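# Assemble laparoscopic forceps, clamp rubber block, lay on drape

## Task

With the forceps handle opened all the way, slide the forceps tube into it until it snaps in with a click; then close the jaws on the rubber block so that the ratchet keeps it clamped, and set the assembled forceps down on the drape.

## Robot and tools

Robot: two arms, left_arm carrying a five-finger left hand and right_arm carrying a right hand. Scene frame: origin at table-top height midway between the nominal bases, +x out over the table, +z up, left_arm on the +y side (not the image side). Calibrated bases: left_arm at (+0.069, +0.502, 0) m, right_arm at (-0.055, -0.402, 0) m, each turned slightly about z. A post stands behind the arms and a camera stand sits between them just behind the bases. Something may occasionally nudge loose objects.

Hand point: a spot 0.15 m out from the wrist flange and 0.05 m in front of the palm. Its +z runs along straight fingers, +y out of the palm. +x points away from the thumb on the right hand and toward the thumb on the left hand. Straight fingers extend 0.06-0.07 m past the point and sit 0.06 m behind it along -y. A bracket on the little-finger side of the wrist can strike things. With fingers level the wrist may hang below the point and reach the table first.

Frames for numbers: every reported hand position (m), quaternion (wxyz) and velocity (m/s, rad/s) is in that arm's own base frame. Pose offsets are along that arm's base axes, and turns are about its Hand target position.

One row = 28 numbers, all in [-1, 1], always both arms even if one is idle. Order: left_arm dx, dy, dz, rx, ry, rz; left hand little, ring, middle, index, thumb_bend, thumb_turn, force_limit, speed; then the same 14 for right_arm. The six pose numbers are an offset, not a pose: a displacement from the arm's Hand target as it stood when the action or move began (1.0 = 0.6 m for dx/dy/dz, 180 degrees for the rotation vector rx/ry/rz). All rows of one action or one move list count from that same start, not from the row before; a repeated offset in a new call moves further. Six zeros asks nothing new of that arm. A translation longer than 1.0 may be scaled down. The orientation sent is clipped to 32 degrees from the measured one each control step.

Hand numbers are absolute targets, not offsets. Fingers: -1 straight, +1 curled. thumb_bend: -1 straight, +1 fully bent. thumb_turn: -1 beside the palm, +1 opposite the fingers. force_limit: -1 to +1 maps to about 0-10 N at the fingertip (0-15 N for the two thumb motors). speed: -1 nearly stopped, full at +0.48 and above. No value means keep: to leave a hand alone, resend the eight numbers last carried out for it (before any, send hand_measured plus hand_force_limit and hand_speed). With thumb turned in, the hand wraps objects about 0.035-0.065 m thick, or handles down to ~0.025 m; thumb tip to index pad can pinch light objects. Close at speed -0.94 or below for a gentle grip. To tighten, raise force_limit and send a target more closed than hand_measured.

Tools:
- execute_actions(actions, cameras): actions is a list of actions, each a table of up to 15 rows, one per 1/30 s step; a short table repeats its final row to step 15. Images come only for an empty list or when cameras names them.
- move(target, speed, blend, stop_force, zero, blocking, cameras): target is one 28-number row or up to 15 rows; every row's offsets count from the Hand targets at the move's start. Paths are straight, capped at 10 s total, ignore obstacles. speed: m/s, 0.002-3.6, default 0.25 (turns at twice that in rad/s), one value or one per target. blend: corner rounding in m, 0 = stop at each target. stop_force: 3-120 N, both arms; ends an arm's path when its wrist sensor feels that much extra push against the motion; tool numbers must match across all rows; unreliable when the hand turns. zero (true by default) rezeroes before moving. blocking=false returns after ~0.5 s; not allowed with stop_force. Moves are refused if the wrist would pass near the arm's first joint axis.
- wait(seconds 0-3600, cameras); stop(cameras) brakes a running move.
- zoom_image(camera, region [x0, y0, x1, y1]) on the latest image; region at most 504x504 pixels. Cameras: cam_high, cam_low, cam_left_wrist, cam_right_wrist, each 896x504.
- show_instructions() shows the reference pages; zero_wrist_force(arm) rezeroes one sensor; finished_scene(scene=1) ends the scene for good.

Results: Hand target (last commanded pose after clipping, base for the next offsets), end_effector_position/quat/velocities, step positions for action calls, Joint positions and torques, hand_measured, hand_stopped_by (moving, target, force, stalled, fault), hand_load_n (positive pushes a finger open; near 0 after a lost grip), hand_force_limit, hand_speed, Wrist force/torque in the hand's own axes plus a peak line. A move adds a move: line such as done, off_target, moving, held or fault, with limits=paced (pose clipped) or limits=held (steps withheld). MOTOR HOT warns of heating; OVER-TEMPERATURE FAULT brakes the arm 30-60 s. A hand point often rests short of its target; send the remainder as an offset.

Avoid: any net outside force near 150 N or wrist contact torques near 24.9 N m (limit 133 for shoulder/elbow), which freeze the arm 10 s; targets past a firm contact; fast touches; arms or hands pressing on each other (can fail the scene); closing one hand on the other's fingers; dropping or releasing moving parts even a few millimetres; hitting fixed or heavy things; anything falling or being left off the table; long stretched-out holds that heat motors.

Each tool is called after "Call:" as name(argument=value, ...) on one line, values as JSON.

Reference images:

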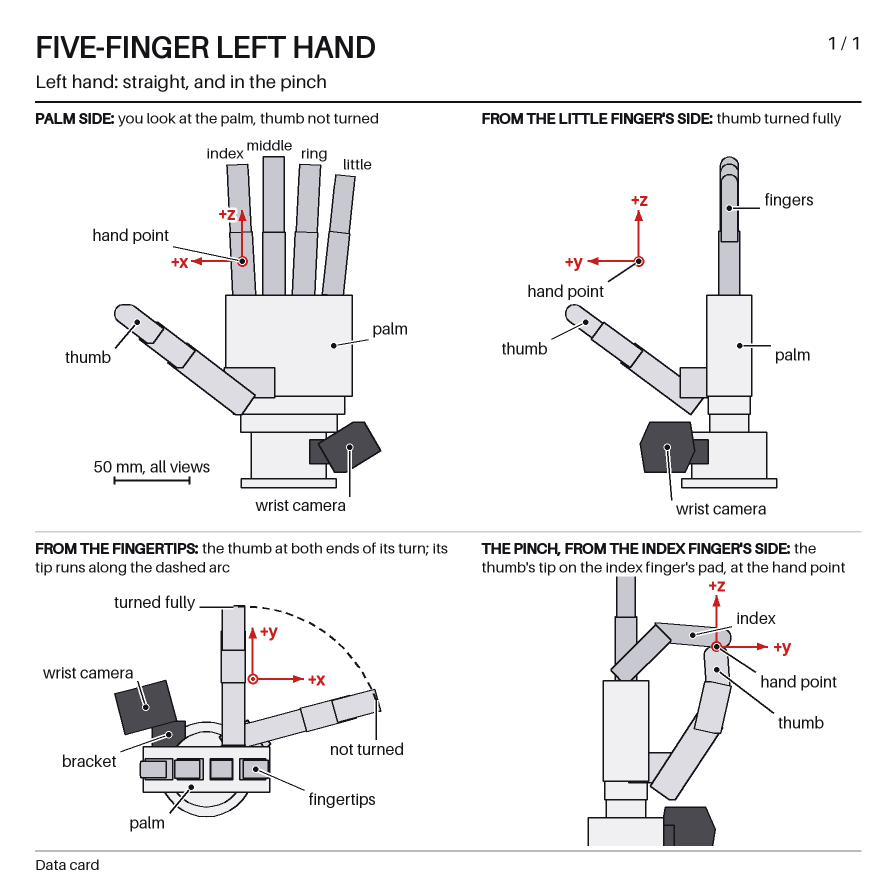

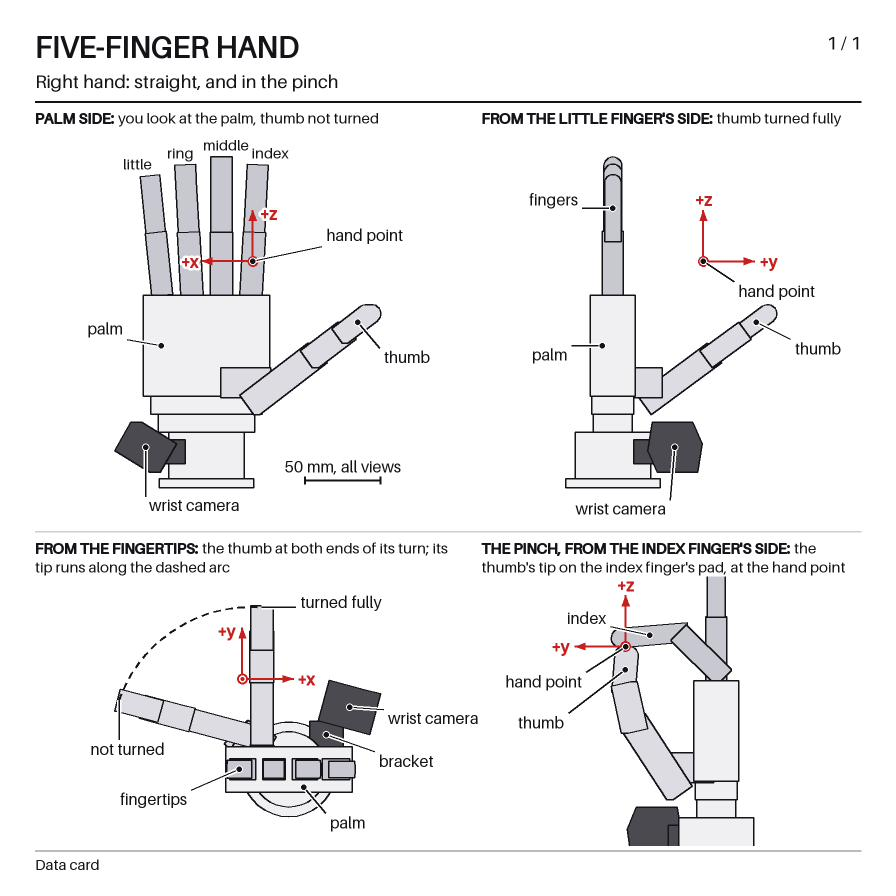

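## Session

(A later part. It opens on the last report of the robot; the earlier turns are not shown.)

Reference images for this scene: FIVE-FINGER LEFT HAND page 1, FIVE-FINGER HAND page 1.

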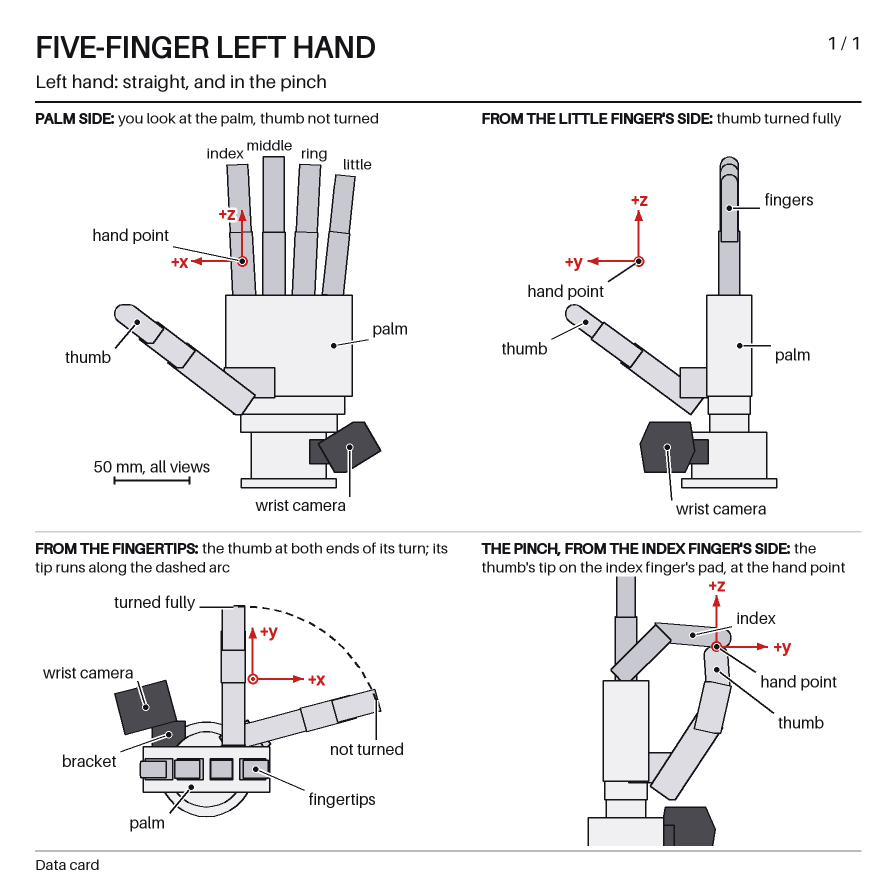

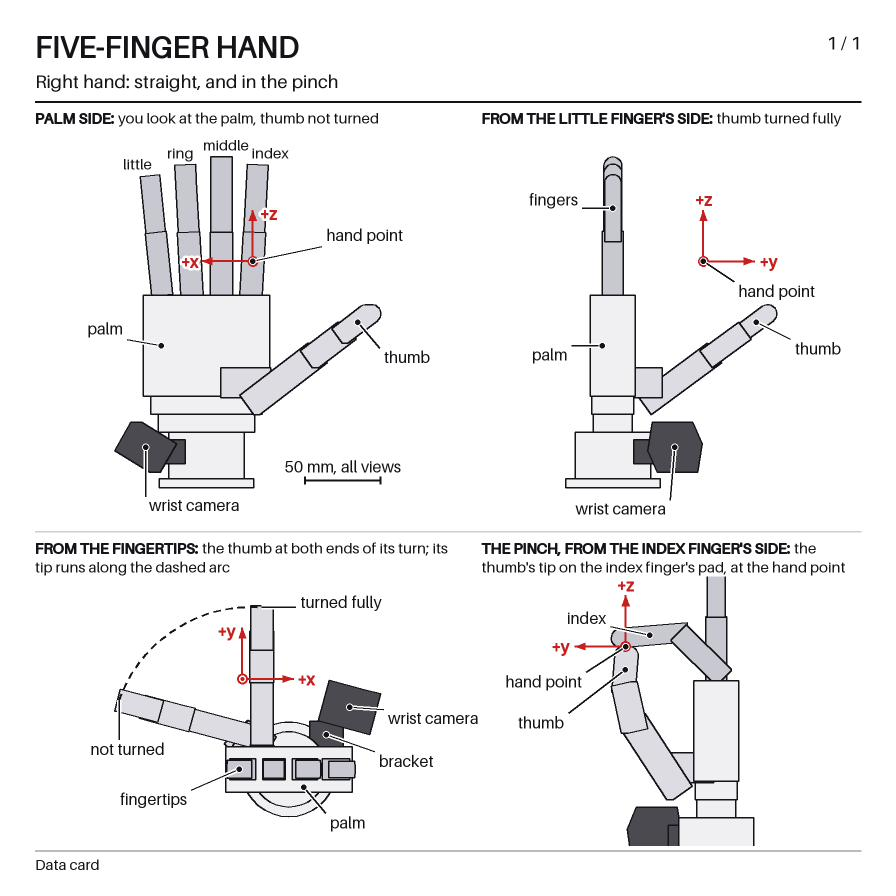

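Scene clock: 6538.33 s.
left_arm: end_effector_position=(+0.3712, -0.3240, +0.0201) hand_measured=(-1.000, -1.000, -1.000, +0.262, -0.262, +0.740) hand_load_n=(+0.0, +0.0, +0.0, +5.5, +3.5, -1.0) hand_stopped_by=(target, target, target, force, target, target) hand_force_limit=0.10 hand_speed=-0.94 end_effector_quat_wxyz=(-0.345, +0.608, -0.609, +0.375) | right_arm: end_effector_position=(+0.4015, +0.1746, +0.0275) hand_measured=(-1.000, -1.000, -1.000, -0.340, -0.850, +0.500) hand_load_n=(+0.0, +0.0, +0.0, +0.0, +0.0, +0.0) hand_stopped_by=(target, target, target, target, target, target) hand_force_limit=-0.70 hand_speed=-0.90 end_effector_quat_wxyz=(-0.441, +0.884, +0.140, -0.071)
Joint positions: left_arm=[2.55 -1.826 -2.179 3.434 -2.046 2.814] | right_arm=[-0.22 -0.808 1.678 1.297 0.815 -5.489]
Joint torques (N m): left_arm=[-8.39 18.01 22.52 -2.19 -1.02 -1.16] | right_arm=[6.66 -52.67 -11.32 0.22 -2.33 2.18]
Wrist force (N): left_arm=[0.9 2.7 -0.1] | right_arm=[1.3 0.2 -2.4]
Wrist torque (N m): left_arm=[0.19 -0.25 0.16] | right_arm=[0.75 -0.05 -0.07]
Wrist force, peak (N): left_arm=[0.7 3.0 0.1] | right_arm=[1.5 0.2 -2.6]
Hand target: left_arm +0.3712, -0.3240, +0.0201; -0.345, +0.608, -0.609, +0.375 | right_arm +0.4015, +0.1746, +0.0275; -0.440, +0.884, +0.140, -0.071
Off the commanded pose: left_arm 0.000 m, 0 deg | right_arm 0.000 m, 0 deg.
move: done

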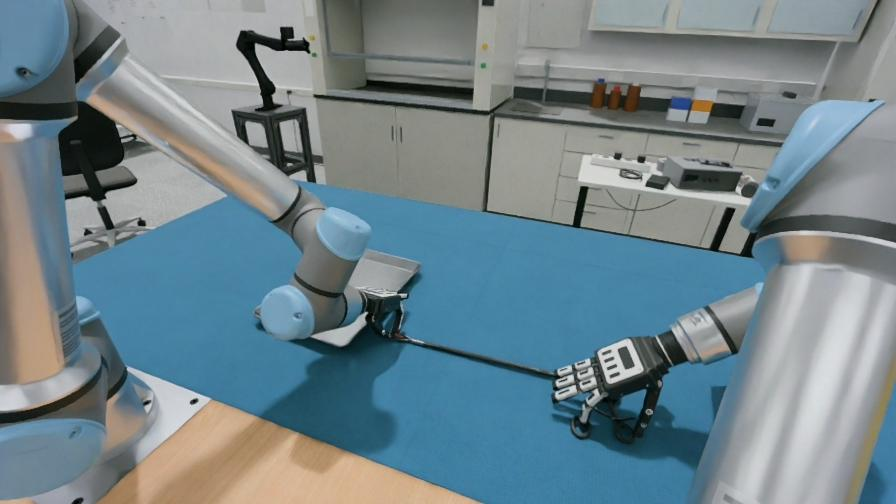

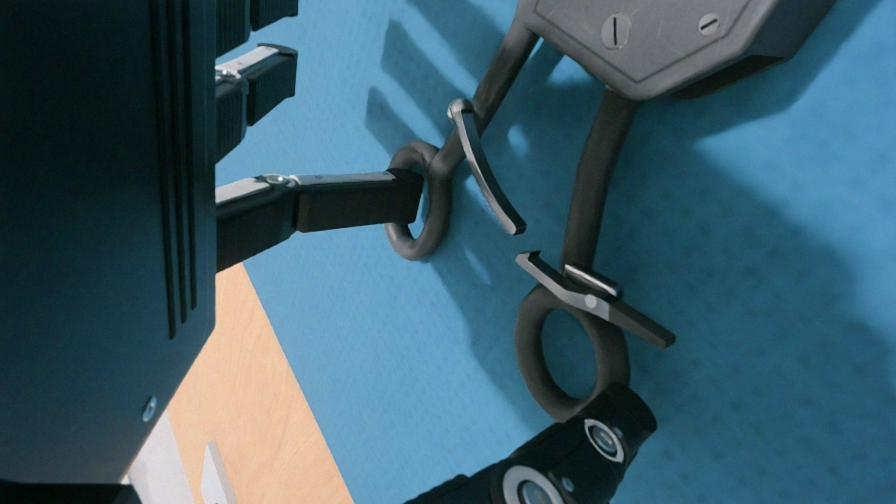

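Call:
move(target=[0,0,0,0,0,0,-1,-1,-1,0.5,-0.26,0.74,0.1,-0.94, -0.0007,0.005,0,0,0,0,-1,-1,-1,-0.30,-0.85,0.5,-0.4,-0.9], speed=0.01, stop_force=4)

Call:
move(target=[0,0,0,0,0,0,-1,-1,-1,0.5,-0.26,0.74,0.1,-0.94, -0.0007,0.005,0,0,0,0,-1,-1,-1,-0.26,-0.85,0.5,-0.4,-0.9], speed=0.01, stop_force=4, cameras=["cam_low","cam_right_wrist"])

Call:
zoom_image(camera="cam_low", region=[560, 380, 660, 460])

Call:
zoom_image(camera="cam_right_wrist", region=[340, 100, 680, 480])

Scene clock: 6548.67 s.
left_arm: end_effector_position=(+0.3712, -0.3240, +0.0201) hand_measured=(-1.000, -1.000, -1.000, +0.262, -0.262, +0.740) hand_load_n=(+0.0, -0.5, +0.0, +6.0, +3.5, -1.0) hand_stopped_by=(target, target, target, force, target, target) hand_force_limit=0.10 hand_speed=-0.94 end_effector_quat_wxyz=(-0.345, +0.608, -0.609, +0.375) | right_arm: end_effector_position=(+0.4011, +0.1776, +0.0275) hand_measured=(-1.000, -1.000, -1.000, -0.300, -0.850, +0.500) hand_load_n=(+0.0, -0.5, +0.0, +0.0, +0.5, +0.0) hand_stopped_by=(target, target, target, target, target, target) hand_force_limit=-0.40 hand_speed=-0.90 end_effector_quat_wxyz=(-0.440, +0.884, +0.140, -0.071)
Joint positions: left_arm=[2.55 -1.826 -2.179 3.434 -2.046 2.814] | right_arm=[-0.214 -0.809 1.678 1.293 0.811 -5.482]
Joint torques (N m): left_arm=[-9 18.53 23.45 -2.41 -0.92 -1.21] | right_arm=[6.5 -52.07 -15.93 0.21 -2.38 2.23]
Wrist force (N): left_arm=[0.9 2.6 0.1] | right_arm=[1.0 0.3 -2.7]
Wrist torque (N m): left_arm=[0.19 -0.24 0.16] | right_arm=[0.74 0.00 -0.09]
Wrist force, peak (N): left_arm=[0.7 3.0 0.1] | right_arm=[1.1 -0.6 -3.0]
Hand target: left_arm +0.3712, -0.3240, +0.0201; -0.345, +0.608, -0.609, +0.375 | right_arm +0.4011, +0.1776, +0.0275; -0.440, +0.884, +0.140, -0.071
Off the commanded pose: left_arm 0.000 m, 0 deg | right_arm 0.000 m, 0 deg.
move: done

Scene clock: 6549.87 s.
left_arm: end_effector_position=(+0.3712, -0.3240, +0.0201) hand_measured=(-1.000, -1.000, -1.000, +0.262, -0.262, +0.740) hand_load_n=(+0.0, +0.0, +0.0, +6.0, +3.5, -1.0) hand_stopped_by=(target, target, target, force, target, target) hand_force_limit=0.10 hand_speed=-0.94 end_effector_quat_wxyz=(-0.345, +0.608, -0.609, +0.375) | right_arm: end_effector_position=(+0.4006, +0.1806, +0.0275) hand_measured=(-1.000, -1.000, -1.000, -0.260, -0.850, +0.500) hand_load_n=(+0.0, +0.0, +0.0, +0.0, +0.5, +0.5) hand_stopped_by=(target, target, target, target, target, target) hand_force_limit=-0.40 hand_speed=-0.90 end_effector_quat_wxyz=(-0.440, +0.884, +0.140, -0.071)
Joint positions: left_arm=[2.55 -1.826 -2.179 3.434 -2.046 2.814] | right_arm=[-0.208 -0.81 1.678 1.289 0.808 -5.475]
Joint torques (N m): left_arm=[-10.33 18.17 22.84 -2.28 -0.94 -1.07] | right_arm=[7.27 -52.38 -16.18 0.24 -2.5 2.17]
Wrist force (N): left_arm=[0.7 2.8 0.1] | right_arm=[1.0 0.2 -2.8]
Wrist torque (N m): left_arm=[0.21 -0.21 0.14] | right_arm=[0.73 -0.03 -0.07]
Wrist force, peak (N): left_arm=[0.7 2.9 0.0] | right_arm=[1.0 0.4 -3.1]
Hand target: left_arm +0.3712, -0.3240, +0.0201; -0.345, +0.608, -0.609, +0.375 | right_arm +0.4006, +0.1806, +0.0275; -0.440, +0.884, +0.140, -0.071
Off the commanded pose: left_arm 0.000 m, 0 deg | right_arm 0.000 m, 0 deg.
move: done

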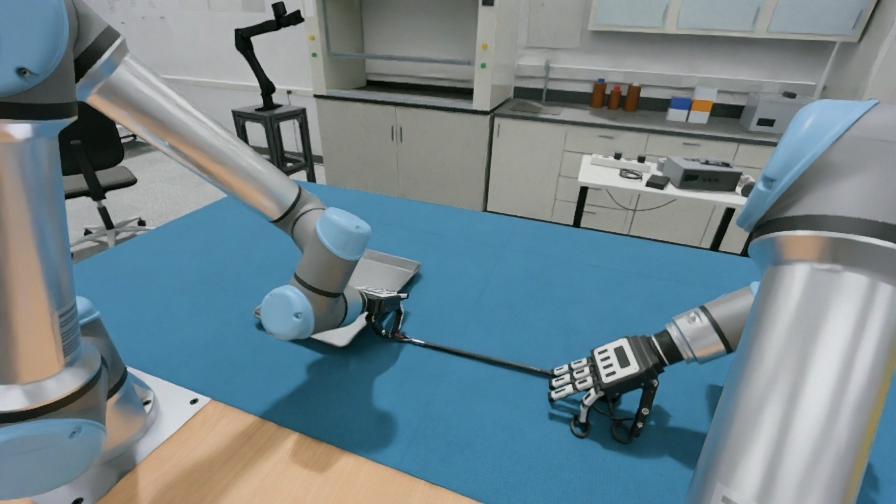

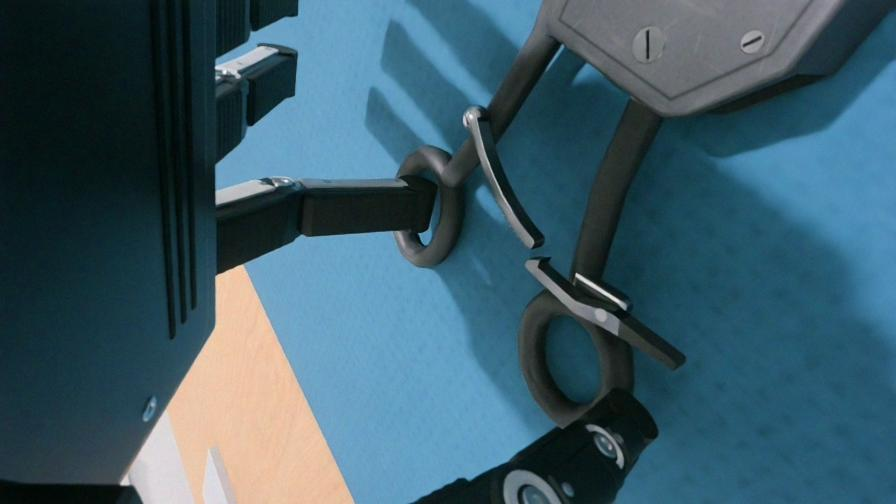

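Scaled by 5.040 from the camera's image (finer frame: 1280x720).

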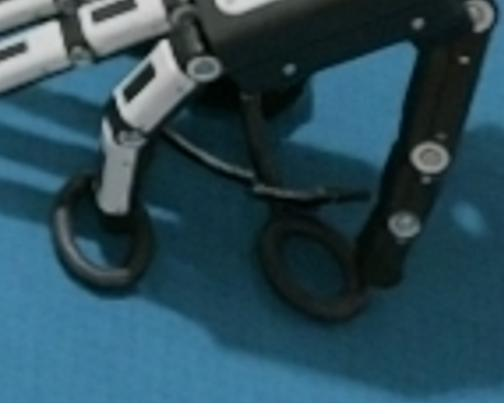

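Scaled by 1.326 from the camera's image (finer frame: 1280x720).

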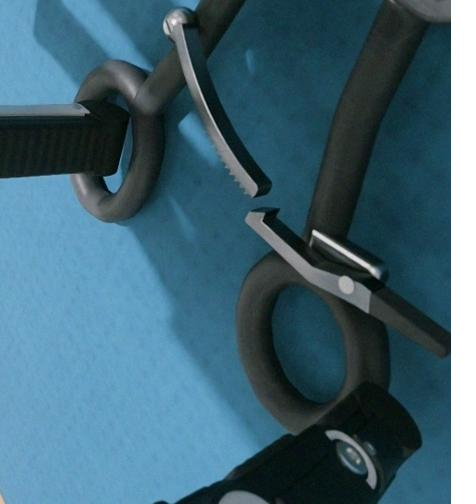

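Call:
move(target=[0,0,0,0,0,0,-1,-1,-1,0.5,-0.26,0.74,0.1,-0.94, -0.002,0.005,0,0,0,0,-1,-1,-1,-0.22,-0.85,0.5,-0.4,-0.9], speed=0.01, stop_force=5)

Call:
move(target=[0,0,0,0,0,0,-1,-1,-1,0.5,-0.26,0.74,0.1,-0.94, -0.002,0.005,0,0,0,0,-1,-1,-1,-0.18,-0.85,0.5,-0.4,-0.9], speed=0.01, stop_force=5, cameras=["cam_low","cam_right_wrist"])

Call:
zoom_image(camera="cam_low", region=[560, 380, 660, 460])

Call:
zoom_image(camera="cam_right_wrist", region=[340, 100, 680, 480])

Call:
zoom_image(camera="cam_low", region=[370, 300, 430, 360])

Scene clock: 6567.07 s.
left_arm: end_effector_position=(+0.3712, -0.3240, +0.0201) hand_measured=(-1.000, -1.000, -1.000, +0.262, -0.262, +0.740) hand_load_n=(+0.0, +0.0, +0.0, +5.5, +4.0, -1.0) hand_stopped_by=(target, target, target, force, target, target) hand_force_limit=0.10 hand_speed=-0.94 end_effector_quat_wxyz=(-0.345, +0.608, -0.609, +0.375) | right_arm: end_effector_position=(+0.3994, +0.1836, +0.0275) hand_measured=(-1.000, -1.000, -1.000, -0.220, -0.850, +0.500) hand_load_n=(+0.0, +0.0, +0.0, +0.0, +1.0, +0.5) hand_stopped_by=(target, target, target, target, target, target) hand_force_limit=-0.40 hand_speed=-0.90 end_effector_quat_wxyz=(-0.440, +0.884, +0.140, -0.071)
Joint positions: left_arm=[2.55 -1.826 -2.179 3.434 -2.046 2.814] | right_arm=[-0.202 -0.811 1.68 1.284 0.804 -5.469]
Joint torques (N m): left_arm=[-8.85 18.15 22.89 -2.2 -0.72 -1.11] | right_arm=[7.48 -51.49 -3.93 0.01 -2.55 2.22]
Wrist force (N): left_arm=[0.6 2.5 0.1] | right_arm=[0.8 0.3 -3.4]
Wrist torque (N m): left_arm=[0.15 -0.20 0.14] | right_arm=[0.74 0.00 -0.08]
Wrist force, peak (N): left_arm=[0.5 3.1 0.0] | right_arm=[1.0 0.6 -3.7]
Hand target: left_arm +0.3712, -0.3240, +0.0201; -0.345, +0.608, -0.609, +0.375 | right_arm +0.3994, +0.1836, +0.0275; -0.440, +0.884, +0.140, -0.071
Off the commanded pose: left_arm 0.000 m, 0 deg | right_arm 0.000 m, 0 deg.
move: done

Scene clock: 6568.30 s.
left_arm: end_effector_position=(+0.3712, -0.3240, +0.0201) hand_measured=(-1.000, -1.000, -1.000, +0.262, -0.262, +0.740) hand_load_n=(-0.5, +0.0, +0.0, +6.0, +3.5, -1.0) hand_stopped_by=(target, target, target, force, target, target) hand_force_limit=0.10 hand_speed=-0.94 end_effector_quat_wxyz=(-0.345, +0.608, -0.609, +0.375) | right_arm: end_effector_position=(+0.3982, +0.1866, +0.0275) hand_measured=(-1.000, -1.000, -1.000, -0.180, -0.850, +0.500) hand_load_n=(+0.0, +0.0, +0.0, +0.5, +1.5, +0.5) hand_stopped_by=(target, target, target, target, target, target) hand_force_limit=-0.40 hand_speed=-0.90 end_effector_quat_wxyz=(-0.440, +0.884, +0.140, -0.071)
Joint positions: left_arm=[2.55 -1.826 -2.179 3.434 -2.046 2.814] | right_arm=[-0.196 -0.813 1.683 1.279 0.801 -5.462]
Joint torques (N m): left_arm=[-10.1 17.75 22.17 -2.25 -0.8 -0.83] | right_arm=[7.4 -51.67 -3.44 0.01 -2.47 2.11]
Wrist force (N): left_arm=[0.1 2.5 0.1] | right_arm=[0.9 0.0 -4.1]
Wrist torque (N m): left_arm=[0.18 -0.15 0.12] | right_arm=[0.73 0.00 -0.08]
Wrist force, peak (N): left_arm=[0.4 3.0 -0.3] | right_arm=[0.9 -0.1 -4.5]
Hand target: left_arm +0.3712, -0.3240, +0.0201; -0.345, +0.608, -0.609, +0.375 | right_arm +0.3982, +0.1866, +0.0275; -0.440, +0.884, +0.140, -0.071
Off the commanded pose: left_arm 0.000 m, 0 deg | right_arm 0.000 m, 0 deg.
move: done

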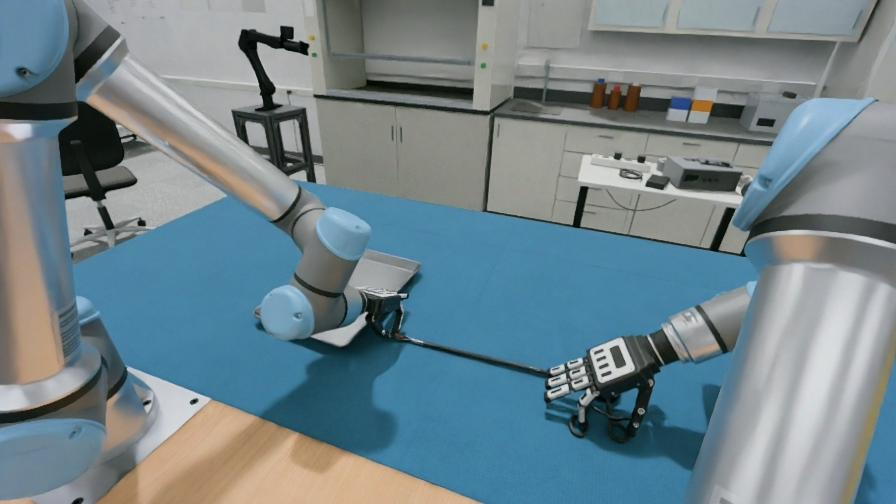

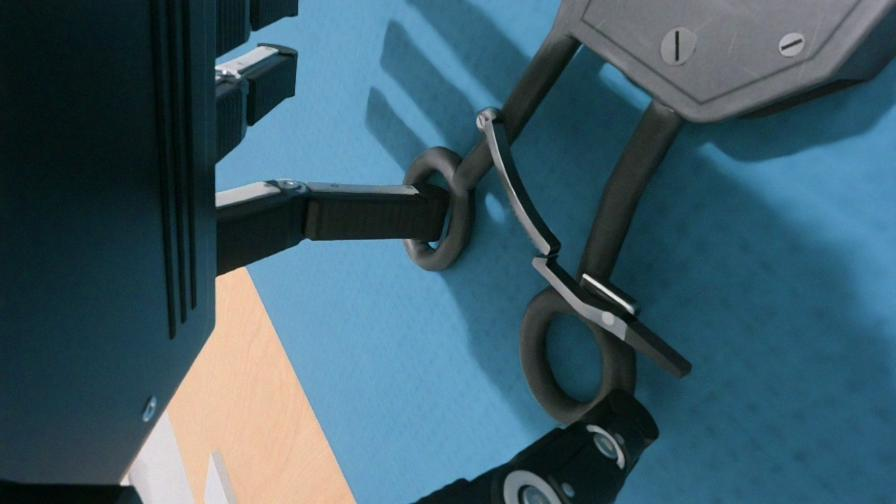

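Scaled by 5.040 from the camera's image (finer frame: 1280x720).

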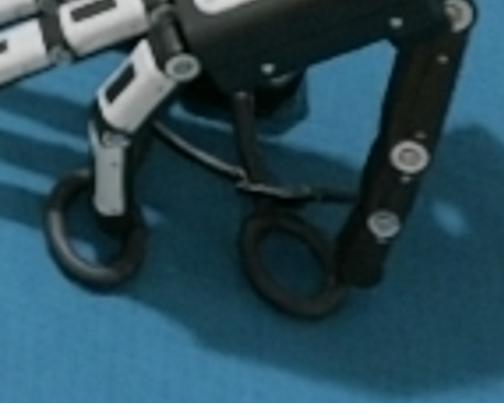

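Scaled by 1.326 from the camera's image (finer frame: 1280x720).

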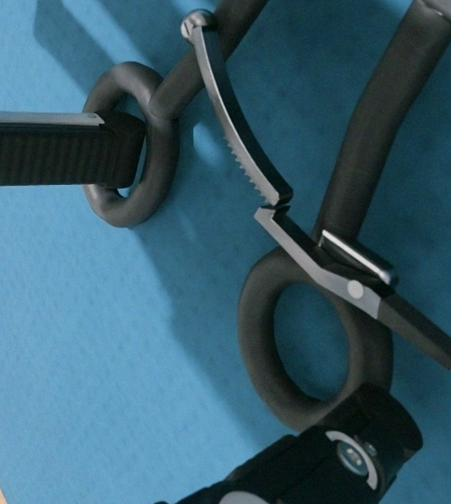

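Scaled by 8.400 from the camera's image (finer frame: 1280x720).

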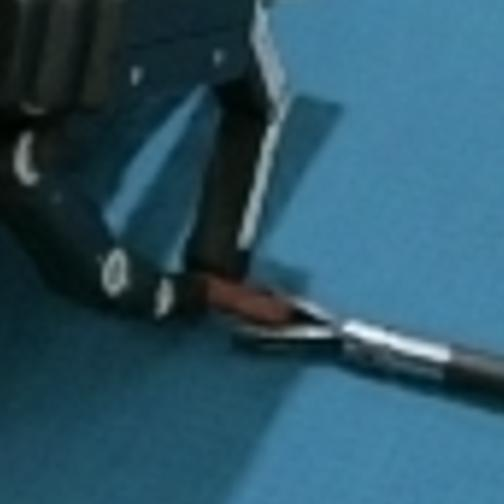

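Call:
move(target=[0,0,0,0,0,0,-1,-1,-1,0.5,-0.26,0.74,0.1,-0.94, -0.002,0.005,0,0,0,0,-1,-1,-1,-0.14,-0.85,0.5,0.2,-0.9], speed=0.01, stop_force=8)

Call:
move(target=[0,0,0,0,0,0,-1,-1,-1,0.5,-0.26,0.74,0.1,-0.94, -0.0015,0.0045,0,0,0,0,-1,-1,-1,-0.10,-0.85,0.5,0.2,-0.9], speed=0.01, stop_force=8, cameras=["cam_low","cam_right_wrist"])

Call:
zoom_image(camera="cam_low", region=[560, 380, 660, 460])

Call:
zoom_image(camera="cam_right_wrist", region=[340, 100, 680, 480])

Call:
zoom_image(camera="cam_low", region=[370, 300, 430, 360])

Scene clock: 6579.97 s.
left_arm: end_effector_position=(+0.3712, -0.3240, +0.0201) hand_measured=(-1.000, -1.000, -1.000, +0.262, -0.262, +0.740) hand_load_n=(-0.5, -0.5, +0.0, +6.0, +4.0, -1.0) hand_stopped_by=(target, target, target, force, target, target) hand_force_limit=0.10 hand_speed=-0.94 end_effector_quat_wxyz=(-0.345, +0.608, -0.609, +0.375) end_effector_velocity=(-0.001, +0.000, -0.003) end_effector_angular_velocity=(+0.003, +0.004, -0.002) | right_arm: end_effector_position=(+0.3970, +0.1896, +0.0275) hand_measured=(-1.000, -1.000, -1.000, -0.140, -0.850, +0.500) hand_load_n=(+0.0, +0.0, +0.0, +0.5, +2.0, +0.0) hand_stopped_by=(target, target, target, target, target, target) hand_force_limit=0.20 hand_speed=-0.90 end_effector_quat_wxyz=(-0.440, +0.884, +0.140, -0.071)
Joint positions: left_arm=[2.55 -1.826 -2.179 3.434 -2.046 2.814] | right_arm=[-0.19 -0.815 1.685 1.273 0.798 -5.455]
Joint velocities: left_arm=[-0.001 -0.005 0 0 0.001 0] | right_arm=[within noise]
Joint torques (N m): left_arm=[-8.59 17.82 22.07 -2.16 -0.47 -0.69] | right_arm=[7.57 -50.86 -3.61 -0.03 -2.45 2.19]
Wrist force (N): left_arm=[0.1 2.1 -0.1] | right_arm=[0.6 -0.2 -4.4]
Wrist torque (N m): left_arm=[0.16 -0.18 0.13] | right_arm=[0.69 0.02 -0.09]
Wrist force, peak (N): left_arm=[0.2 2.8 0.1] | right_arm=[0.7 0.2 -5.1]
Hand target: left_arm +0.3712, -0.3240, +0.0201; -0.345, +0.608, -0.609, +0.375 | right_arm +0.3970, +0.1896, +0.0275; -0.440, +0.884, +0.140, -0.071
Off the commanded pose: left_arm 0.000 m, 0 deg | right_arm 0.000 m, 0 deg.
move: done

Scene clock: 6581.17 s.
left_arm: end_effector_position=(+0.3712, -0.3240, +0.0201) hand_measured=(-1.000, -1.000, -1.000, +0.262, -0.262, +0.740) hand_load_n=(+0.0, +0.0, -0.5, +5.5, +4.0, -1.0) hand_stopped_by=(target, target, target, force, target, target) hand_force_limit=0.10 hand_speed=-0.94 end_effector_quat_wxyz=(-0.345, +0.608, -0.609, +0.375) | right_arm: end_effector_position=(+0.3961, +0.1923, +0.0275) hand_measured=(-1.000, -1.000, -1.000, -0.100, -0.850, +0.500) hand_load_n=(+0.0, +0.0, +0.0, +0.0, +2.0, +0.0) hand_stopped_by=(target, target, target, target, target, target) hand_force_limit=0.20 hand_speed=-0.90 end_effector_quat_wxyz=(-0.440, +0.884, +0.140, -0.071)
Joint positions: left_arm=[2.55 -1.826 -2.179 3.434 -2.046 2.814] | right_arm=[-0.185 -0.816 1.687 1.269 0.795 -5.449]
Joint torques (N m): left_arm=[-8.34 18.65 22.39 -2.19 -0.85 -1.14] | right_arm=[7.61 -51.27 -3.38 -0.13 -2.49 2.18]
Wrist force (N): left_arm=[-0.1 2.0 -0.3] | right_arm=[0.5 -0.3 -4.8]
Wrist torque (N m): left_arm=[0.16 -0.17 0.13] | right_arm=[0.70 0.02 -0.09]
Wrist force, peak (N): left_arm=[0.7 2.4 0.0] | right_arm=[0.4 -0.4 -5.3]
Hand target: left_arm +0.3712, -0.3240, +0.0201; -0.345, +0.608, -0.609, +0.375 | right_arm +0.3961, +0.1923, +0.0275; -0.440, +0.884, +0.140, -0.071
Off the commanded pose: left_arm 0.000 m, 0 deg | right_arm 0.000 m, 0 deg.
move: done

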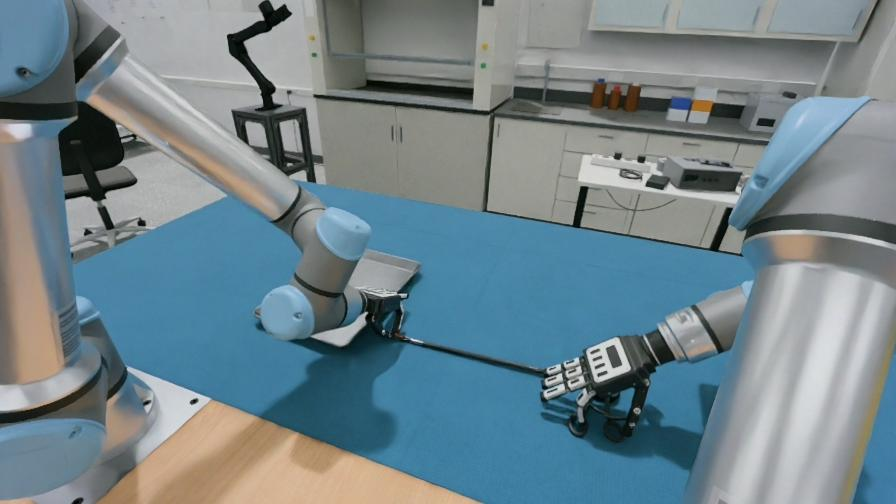

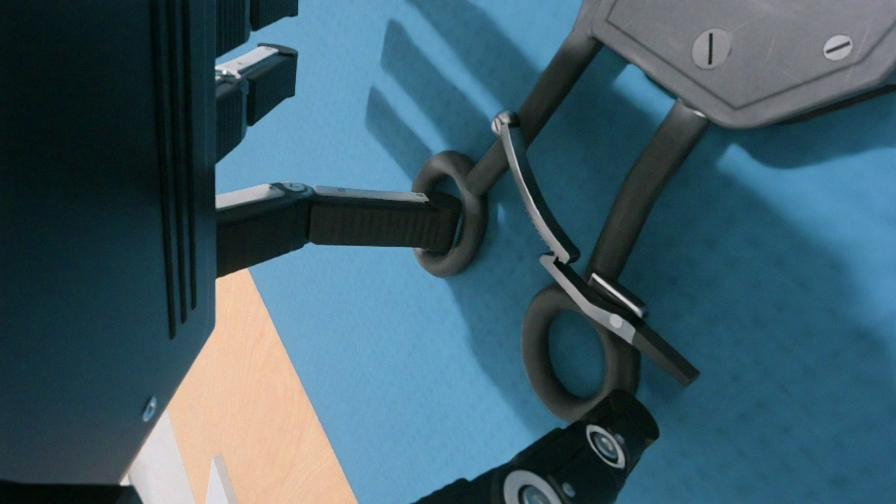

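Scaled by 5.040 from the camera's image (finer frame: 1280x720).

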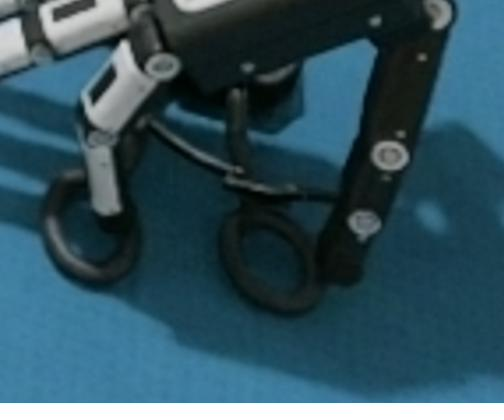

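Scaled by 1.326 from the camera's image (finer frame: 1280x720).

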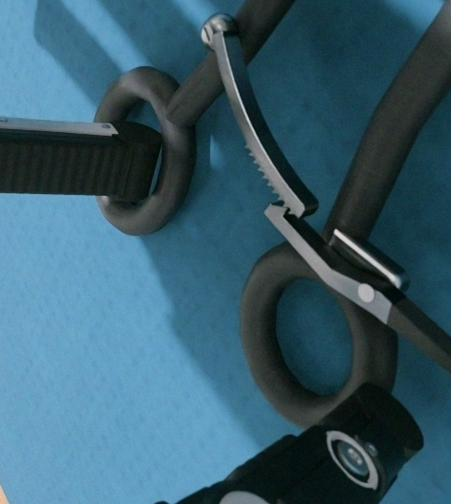

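Scaled by 8.400 from the camera's image (finer frame: 1280x720).

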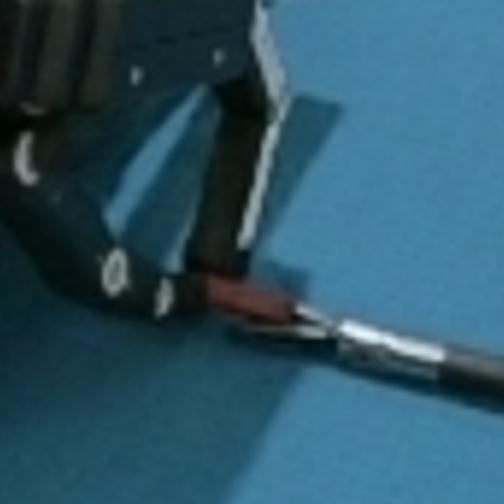

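Call:
move(target=[0,0,0,0,0,0,-1,-1,-1,0.5,-0.26,0.74,0.1,-0.94, -0.001,0.003,0,0,0,0,-1,-1,-1,-0.06,-0.85,0.5,0.3,-0.9], speed=0.008, stop_force=8)

Call:
move(target=[0,0,0,0,0,0,-1,-1,-1,0.5,-0.26,0.74,0.1,-0.94, -0.001,0.003,0,0,0,0,-1,-1,-1,-0.02,-0.85,0.5,0.3,-0.9], speed=0.008, stop_force=8, cameras=["cam_low","cam_right_wrist"])

Call:
zoom_image(camera="cam_low", region=[560, 380, 660, 460])

Call:
zoom_image(camera="cam_right_wrist", region=[340, 100, 680, 480])

Call:
zoom_image(camera="cam_low", region=[370, 300, 430, 360])

Scene clock: 6592.07 s.
left_arm: end_effector_position=(+0.3712, -0.3240, +0.0201) hand_measured=(-1.000, -1.000, -1.000, +0.262, -0.262, +0.740) hand_load_n=(+0.0, +0.0, +0.0, +5.5, +3.5, -1.5) hand_stopped_by=(target, target, target, force, target, target) hand_force_limit=0.10 hand_speed=-0.94 end_effector_quat_wxyz=(-0.345, +0.608, -0.609, +0.375) | right_arm: end_effector_position=(+0.3955, +0.1941, +0.0275) hand_measured=(-1.000, -1.000, -1.000, -0.060, -0.850, +0.500) hand_load_n=(+0.0, +0.0, +0.0, +0.0, +2.0, +0.0) hand_stopped_by=(target, target, target, target, target, target) hand_force_limit=0.30 hand_speed=-0.90 end_effector_quat_wxyz=(-0.440, +0.884, +0.140, -0.071)
Joint positions: left_arm=[2.55 -1.826 -2.179 3.434 -2.046 2.814] | right_arm=[-0.181 -0.817 1.687 1.266 0.793 -5.444]
Joint torques (N m): left_arm=[-9.7 18.62 23.07 -1.79 -0.89 -0.81] | right_arm=[8 -51.69 -4.01 -0.17 -2.54 2.16]
Wrist force (N): left_arm=[-0.5 2.4 0.0] | right_arm=[0.7 -0.2 -5.2]
Wrist torque (N m): left_arm=[0.20 -0.12 0.11] | right_arm=[0.72 0.02 -0.09]
Wrist force, peak (N): left_arm=[0.3 2.5 -0.1] | right_arm=[-0.1 -4.5 -3.5]
Hand target: left_arm +0.3712, -0.3240, +0.0201; -0.345, +0.608, -0.609, +0.375 | right_arm +0.3955, +0.1941, +0.0275; -0.440, +0.884, +0.140, -0.071
Off the commanded pose: left_arm 0.000 m, 0 deg | right_arm 0.000 m, 0 deg.
move: done

Scene clock: 6593.27 s.
left_arm: end_effector_position=(+0.3712, -0.3240, +0.0201) hand_measured=(-1.000, -1.000, -1.000, +0.262, -0.262, +0.740) hand_load_n=(+0.0, +0.0, +0.0, +5.5, +4.0, -1.0) hand_stopped_by=(target, target, target, force, target, target) hand_force_limit=0.10 hand_speed=-0.94 end_effector_quat_wxyz=(-0.345, +0.608, -0.609, +0.375) | right_arm: end_effector_position=(+0.3949, +0.1959, +0.0275) hand_measured=(-1.000, -1.000, -1.000, -0.020, -0.850, +0.500) hand_load_n=(+0.0, +0.0, +0.0, +0.0, +2.5, +0.0) hand_stopped_by=(target, target, target, target, target, target) hand_force_limit=0.30 hand_speed=-0.90 end_effector_quat_wxyz=(-0.440, +0.884, +0.140, -0.071)
Joint positions: left_arm=[2.55 -1.826 -2.179 3.434 -2.046 2.814] | right_arm=[-0.178 -0.818 1.688 1.263 0.791 -5.44]
Joint torques (N m): left_arm=[-8.68 17.57 21.17 -1.61 -0.75 -0.89] | right_arm=[7.95 -50.33 -3.19 -0.4 -2.49 2.1]
Wrist force (N): left_arm=[-0.2 2.1 -0.5] | right_arm=[0.2 -1.2 -6.2]
Wrist torque (N m): left_arm=[0.18 -0.15 0.12] | right_arm=[0.68 0.04 -0.11]
Wrist force, peak (N): left_arm=[0.0 2.5 -0.7] | right_arm=[-0.6 -5.1 -4.6]
Hand target: left_arm +0.3712, -0.3240, +0.0201; -0.345, +0.608, -0.609, +0.375 | right_arm +0.3949, +0.1959, +0.0275; -0.440, +0.884, +0.140, -0.071
Off the commanded pose: left_arm 0.000 m, 0 deg | right_arm 0.000 m, 0 deg.
move: done

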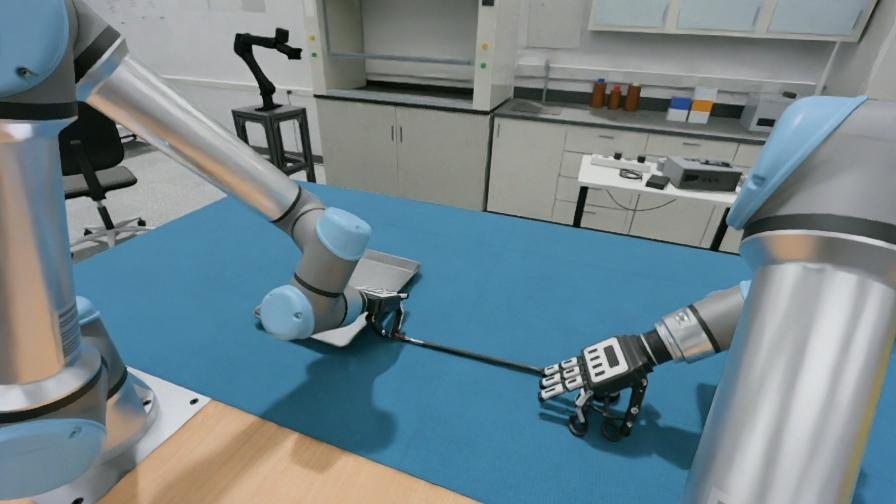

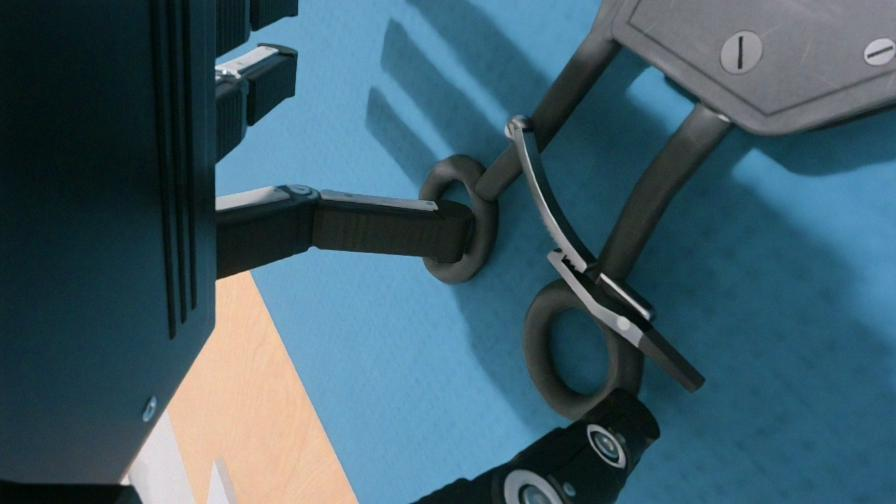

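Scaled by 5.040 from the camera's image (finer frame: 1280x720).

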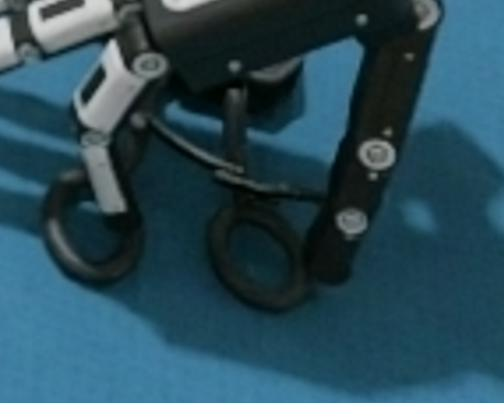

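Scaled by 1.326 from the camera's image (finer frame: 1280x720).

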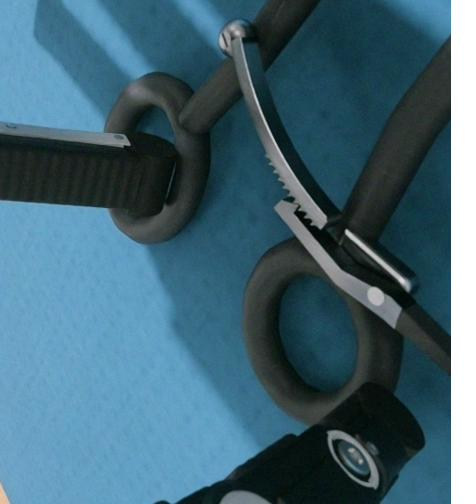

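Scaled by 8.400 from the camera's image (finer frame: 1280x720).

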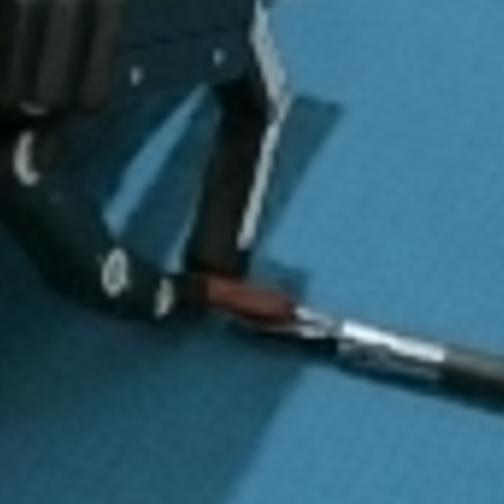

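Call:
move(target=[0,0,0,0,0,0,-1,-1,-1,0.5,-0.26,0.74,0.1,-0.94, -0.001,0.003,0,0,0,0,-1,-1,-1,0.02,-0.85,0.5,0.4,-0.9], speed=0.008, stop_force=8)

Call:
move(target=[0,0,0,0,0,0,-1,-1,-1,0.5,-0.26,0.74,0.1,-0.94, -0.0007,0.0025,0,0,0,0,-1,-1,-1,0.05,-0.85,0.5,0.4,-0.9], speed=0.008, stop_force=8, cameras=["cam_low","cam_right_wrist"])

Call:
zoom_image(camera="cam_low", region=[560, 380, 660, 460])

Call:
zoom_image(camera="cam_right_wrist", region=[340, 100, 680, 480])

Call:
zoom_image(camera="cam_low", region=[370, 300, 430, 360])

Scene clock: 6607.43 s.
left_arm: end_effector_position=(+0.3712, -0.3240, +0.0201) hand_measured=(-1.000, -1.000, -1.000, +0.262, -0.262, +0.740) hand_load_n=(+0.0, +0.0, +0.0, +5.5, +4.0, -1.0) hand_stopped_by=(target, target, target, force, target, target) hand_force_limit=0.10 hand_speed=-0.94 end_effector_quat_wxyz=(-0.345, +0.608, -0.609, +0.375) | right_arm: end_effector_position=(+0.3943, +0.1977, +0.0275) hand_measured=(-1.000, -1.000, -1.000, +0.020, -0.850, +0.500) hand_load_n=(+0.0, +0.0, +0.0, +0.0, +2.0, +0.0) hand_stopped_by=(target, target, target, target, target, target) hand_force_limit=0.40 hand_speed=-0.90 end_effector_quat_wxyz=(-0.440, +0.884, +0.140, -0.071)
Joint positions: left_arm=[2.55 -1.826 -2.179 3.434 -2.046 2.814] | right_arm=[-0.174 -0.819 1.689 1.26 0.789 -5.436]
Joint torques (N m): left_arm=[-8.38 17.22 21.18 -1.17 -0.8 -1.06] | right_arm=[7.62 -50.69 -3.72 -0.32 -2.59 2.21]
Wrist force (N): left_arm=[-0.3 2.0 -0.4] | right_arm=[-0.1 -1.2 -5.4]
Wrist torque (N m): left_arm=[0.16 -0.15 0.12] | right_arm=[0.68 0.05 -0.11]
Wrist force, peak (N): left_arm=[-0.1 2.4 -0.4] | right_arm=[-0.5 -3.4 -5.9]
Hand target: left_arm +0.3712, -0.3240, +0.0201; -0.345, +0.608, -0.609, +0.375 | right_arm +0.3943, +0.1977, +0.0275; -0.440, +0.884, +0.140, -0.071
Off the commanded pose: left_arm 0.000 m, 0 deg | right_arm 0.000 m, 0 deg.
move: done

Scene clock: 6608.60 s.
left_arm: end_effector_position=(+0.3712, -0.3240, +0.0201) hand_measured=(-1.000, -1.000, -1.000, +0.262, -0.262, +0.740) hand_load_n=(+0.0, +0.0, +0.0, +5.5, +4.0, -1.0) hand_stopped_by=(target, target, target, force, target, target) hand_force_limit=0.10 hand_speed=-0.94 end_effector_quat_wxyz=(-0.345, +0.608, -0.609, +0.375) | right_arm: end_effector_position=(+0.3939, +0.1992, +0.0275) hand_measured=(-1.000, -1.000, -1.000, +0.050, -0.850, +0.500) hand_load_n=(+0.0, +0.0, +0.0, +0.0, +2.5, +0.0) hand_stopped_by=(target, target, target, target, target, target) hand_force_limit=0.40 hand_speed=-0.90 end_effector_quat_wxyz=(-0.440, +0.884, +0.140, -0.071)
Joint positions: left_arm=[2.55 -1.826 -2.179 3.434 -2.046 2.814] | right_arm=[-0.171 -0.82 1.69 1.257 0.788 -5.432]
Joint torques (N m): left_arm=[-9.13 17.35 20.85 -0.95 -0.76 -0.73] | right_arm=[7.64 -51.11 -3.5 -0.04 -2.73 2.17]
Wrist force (N): left_arm=[-0.7 1.4 -0.6] | right_arm=[0.5 0.1 -5.3]
Wrist torque (N m): left_arm=[0.10 -0.13 0.13] | right_arm=[0.69 0.01 -0.08]
Wrist force, peak (N): left_arm=[-0.1 2.0 -0.9] | right_arm=[0.2 -0.3 -5.9]
Hand target: left_arm +0.3712, -0.3240, +0.0201; -0.345, +0.608, -0.609, +0.375 | right_arm +0.3939, +0.1992, +0.0275; -0.440, +0.884, +0.140, -0.071
Off the commanded pose: left_arm 0.000 m, 0 deg | right_arm 0.000 m, 0 deg.
move: done

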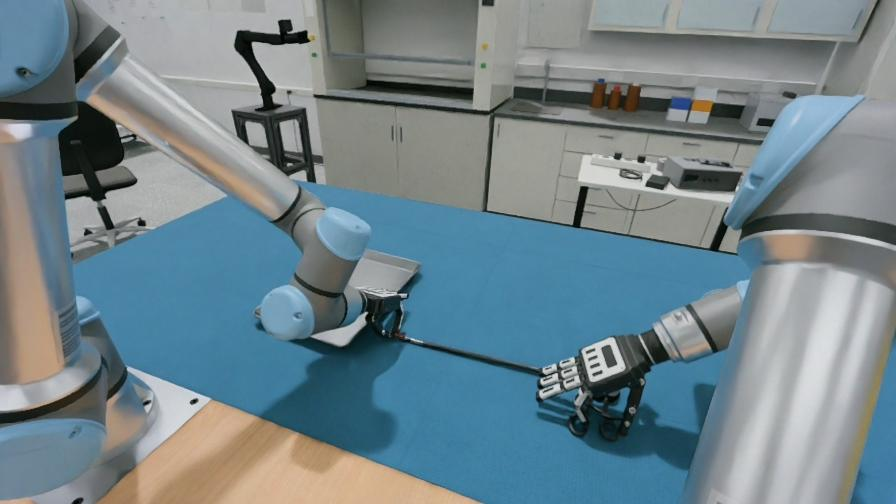

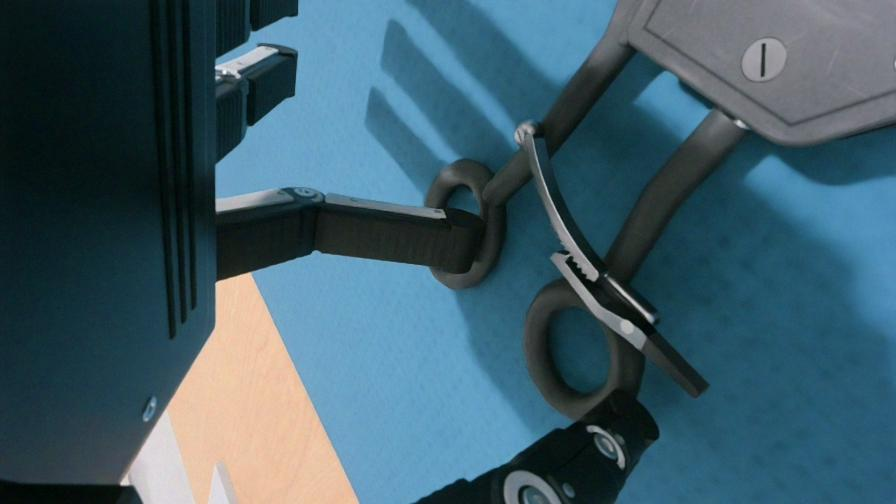

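Scaled by 5.040 from the camera's image (finer frame: 1280x720).

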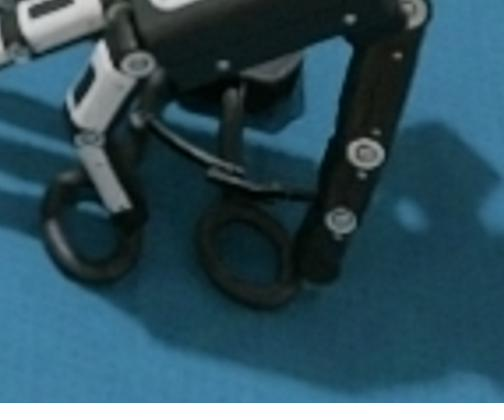

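Scaled by 1.326 from the camera's image (finer frame: 1280x720).

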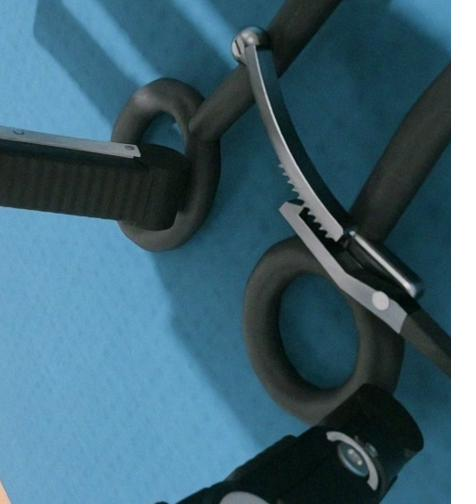

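Scaled by 8.400 from the camera's image (finer frame: 1280x720).

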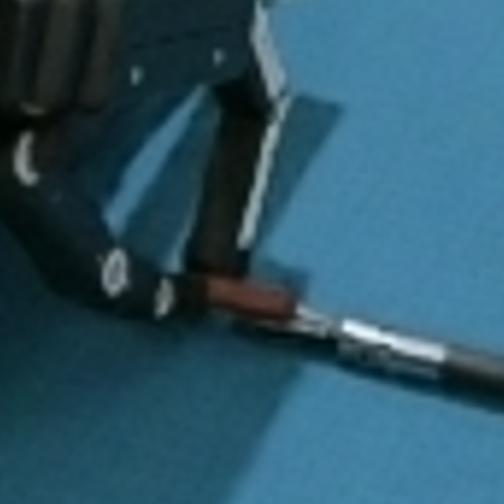

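Call:
zoom_image(camera="cam_low", region=[388, 324, 418, 349])

Scaled by 16.800 from the camera's image (finer frame: 1280x720).

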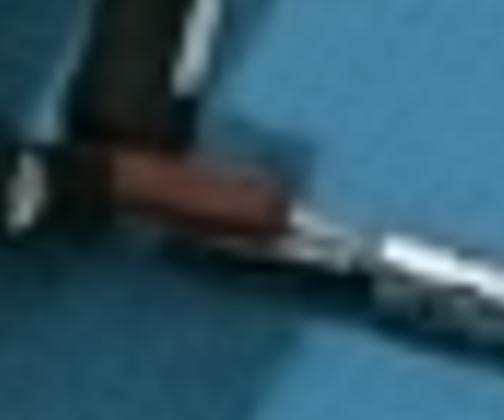

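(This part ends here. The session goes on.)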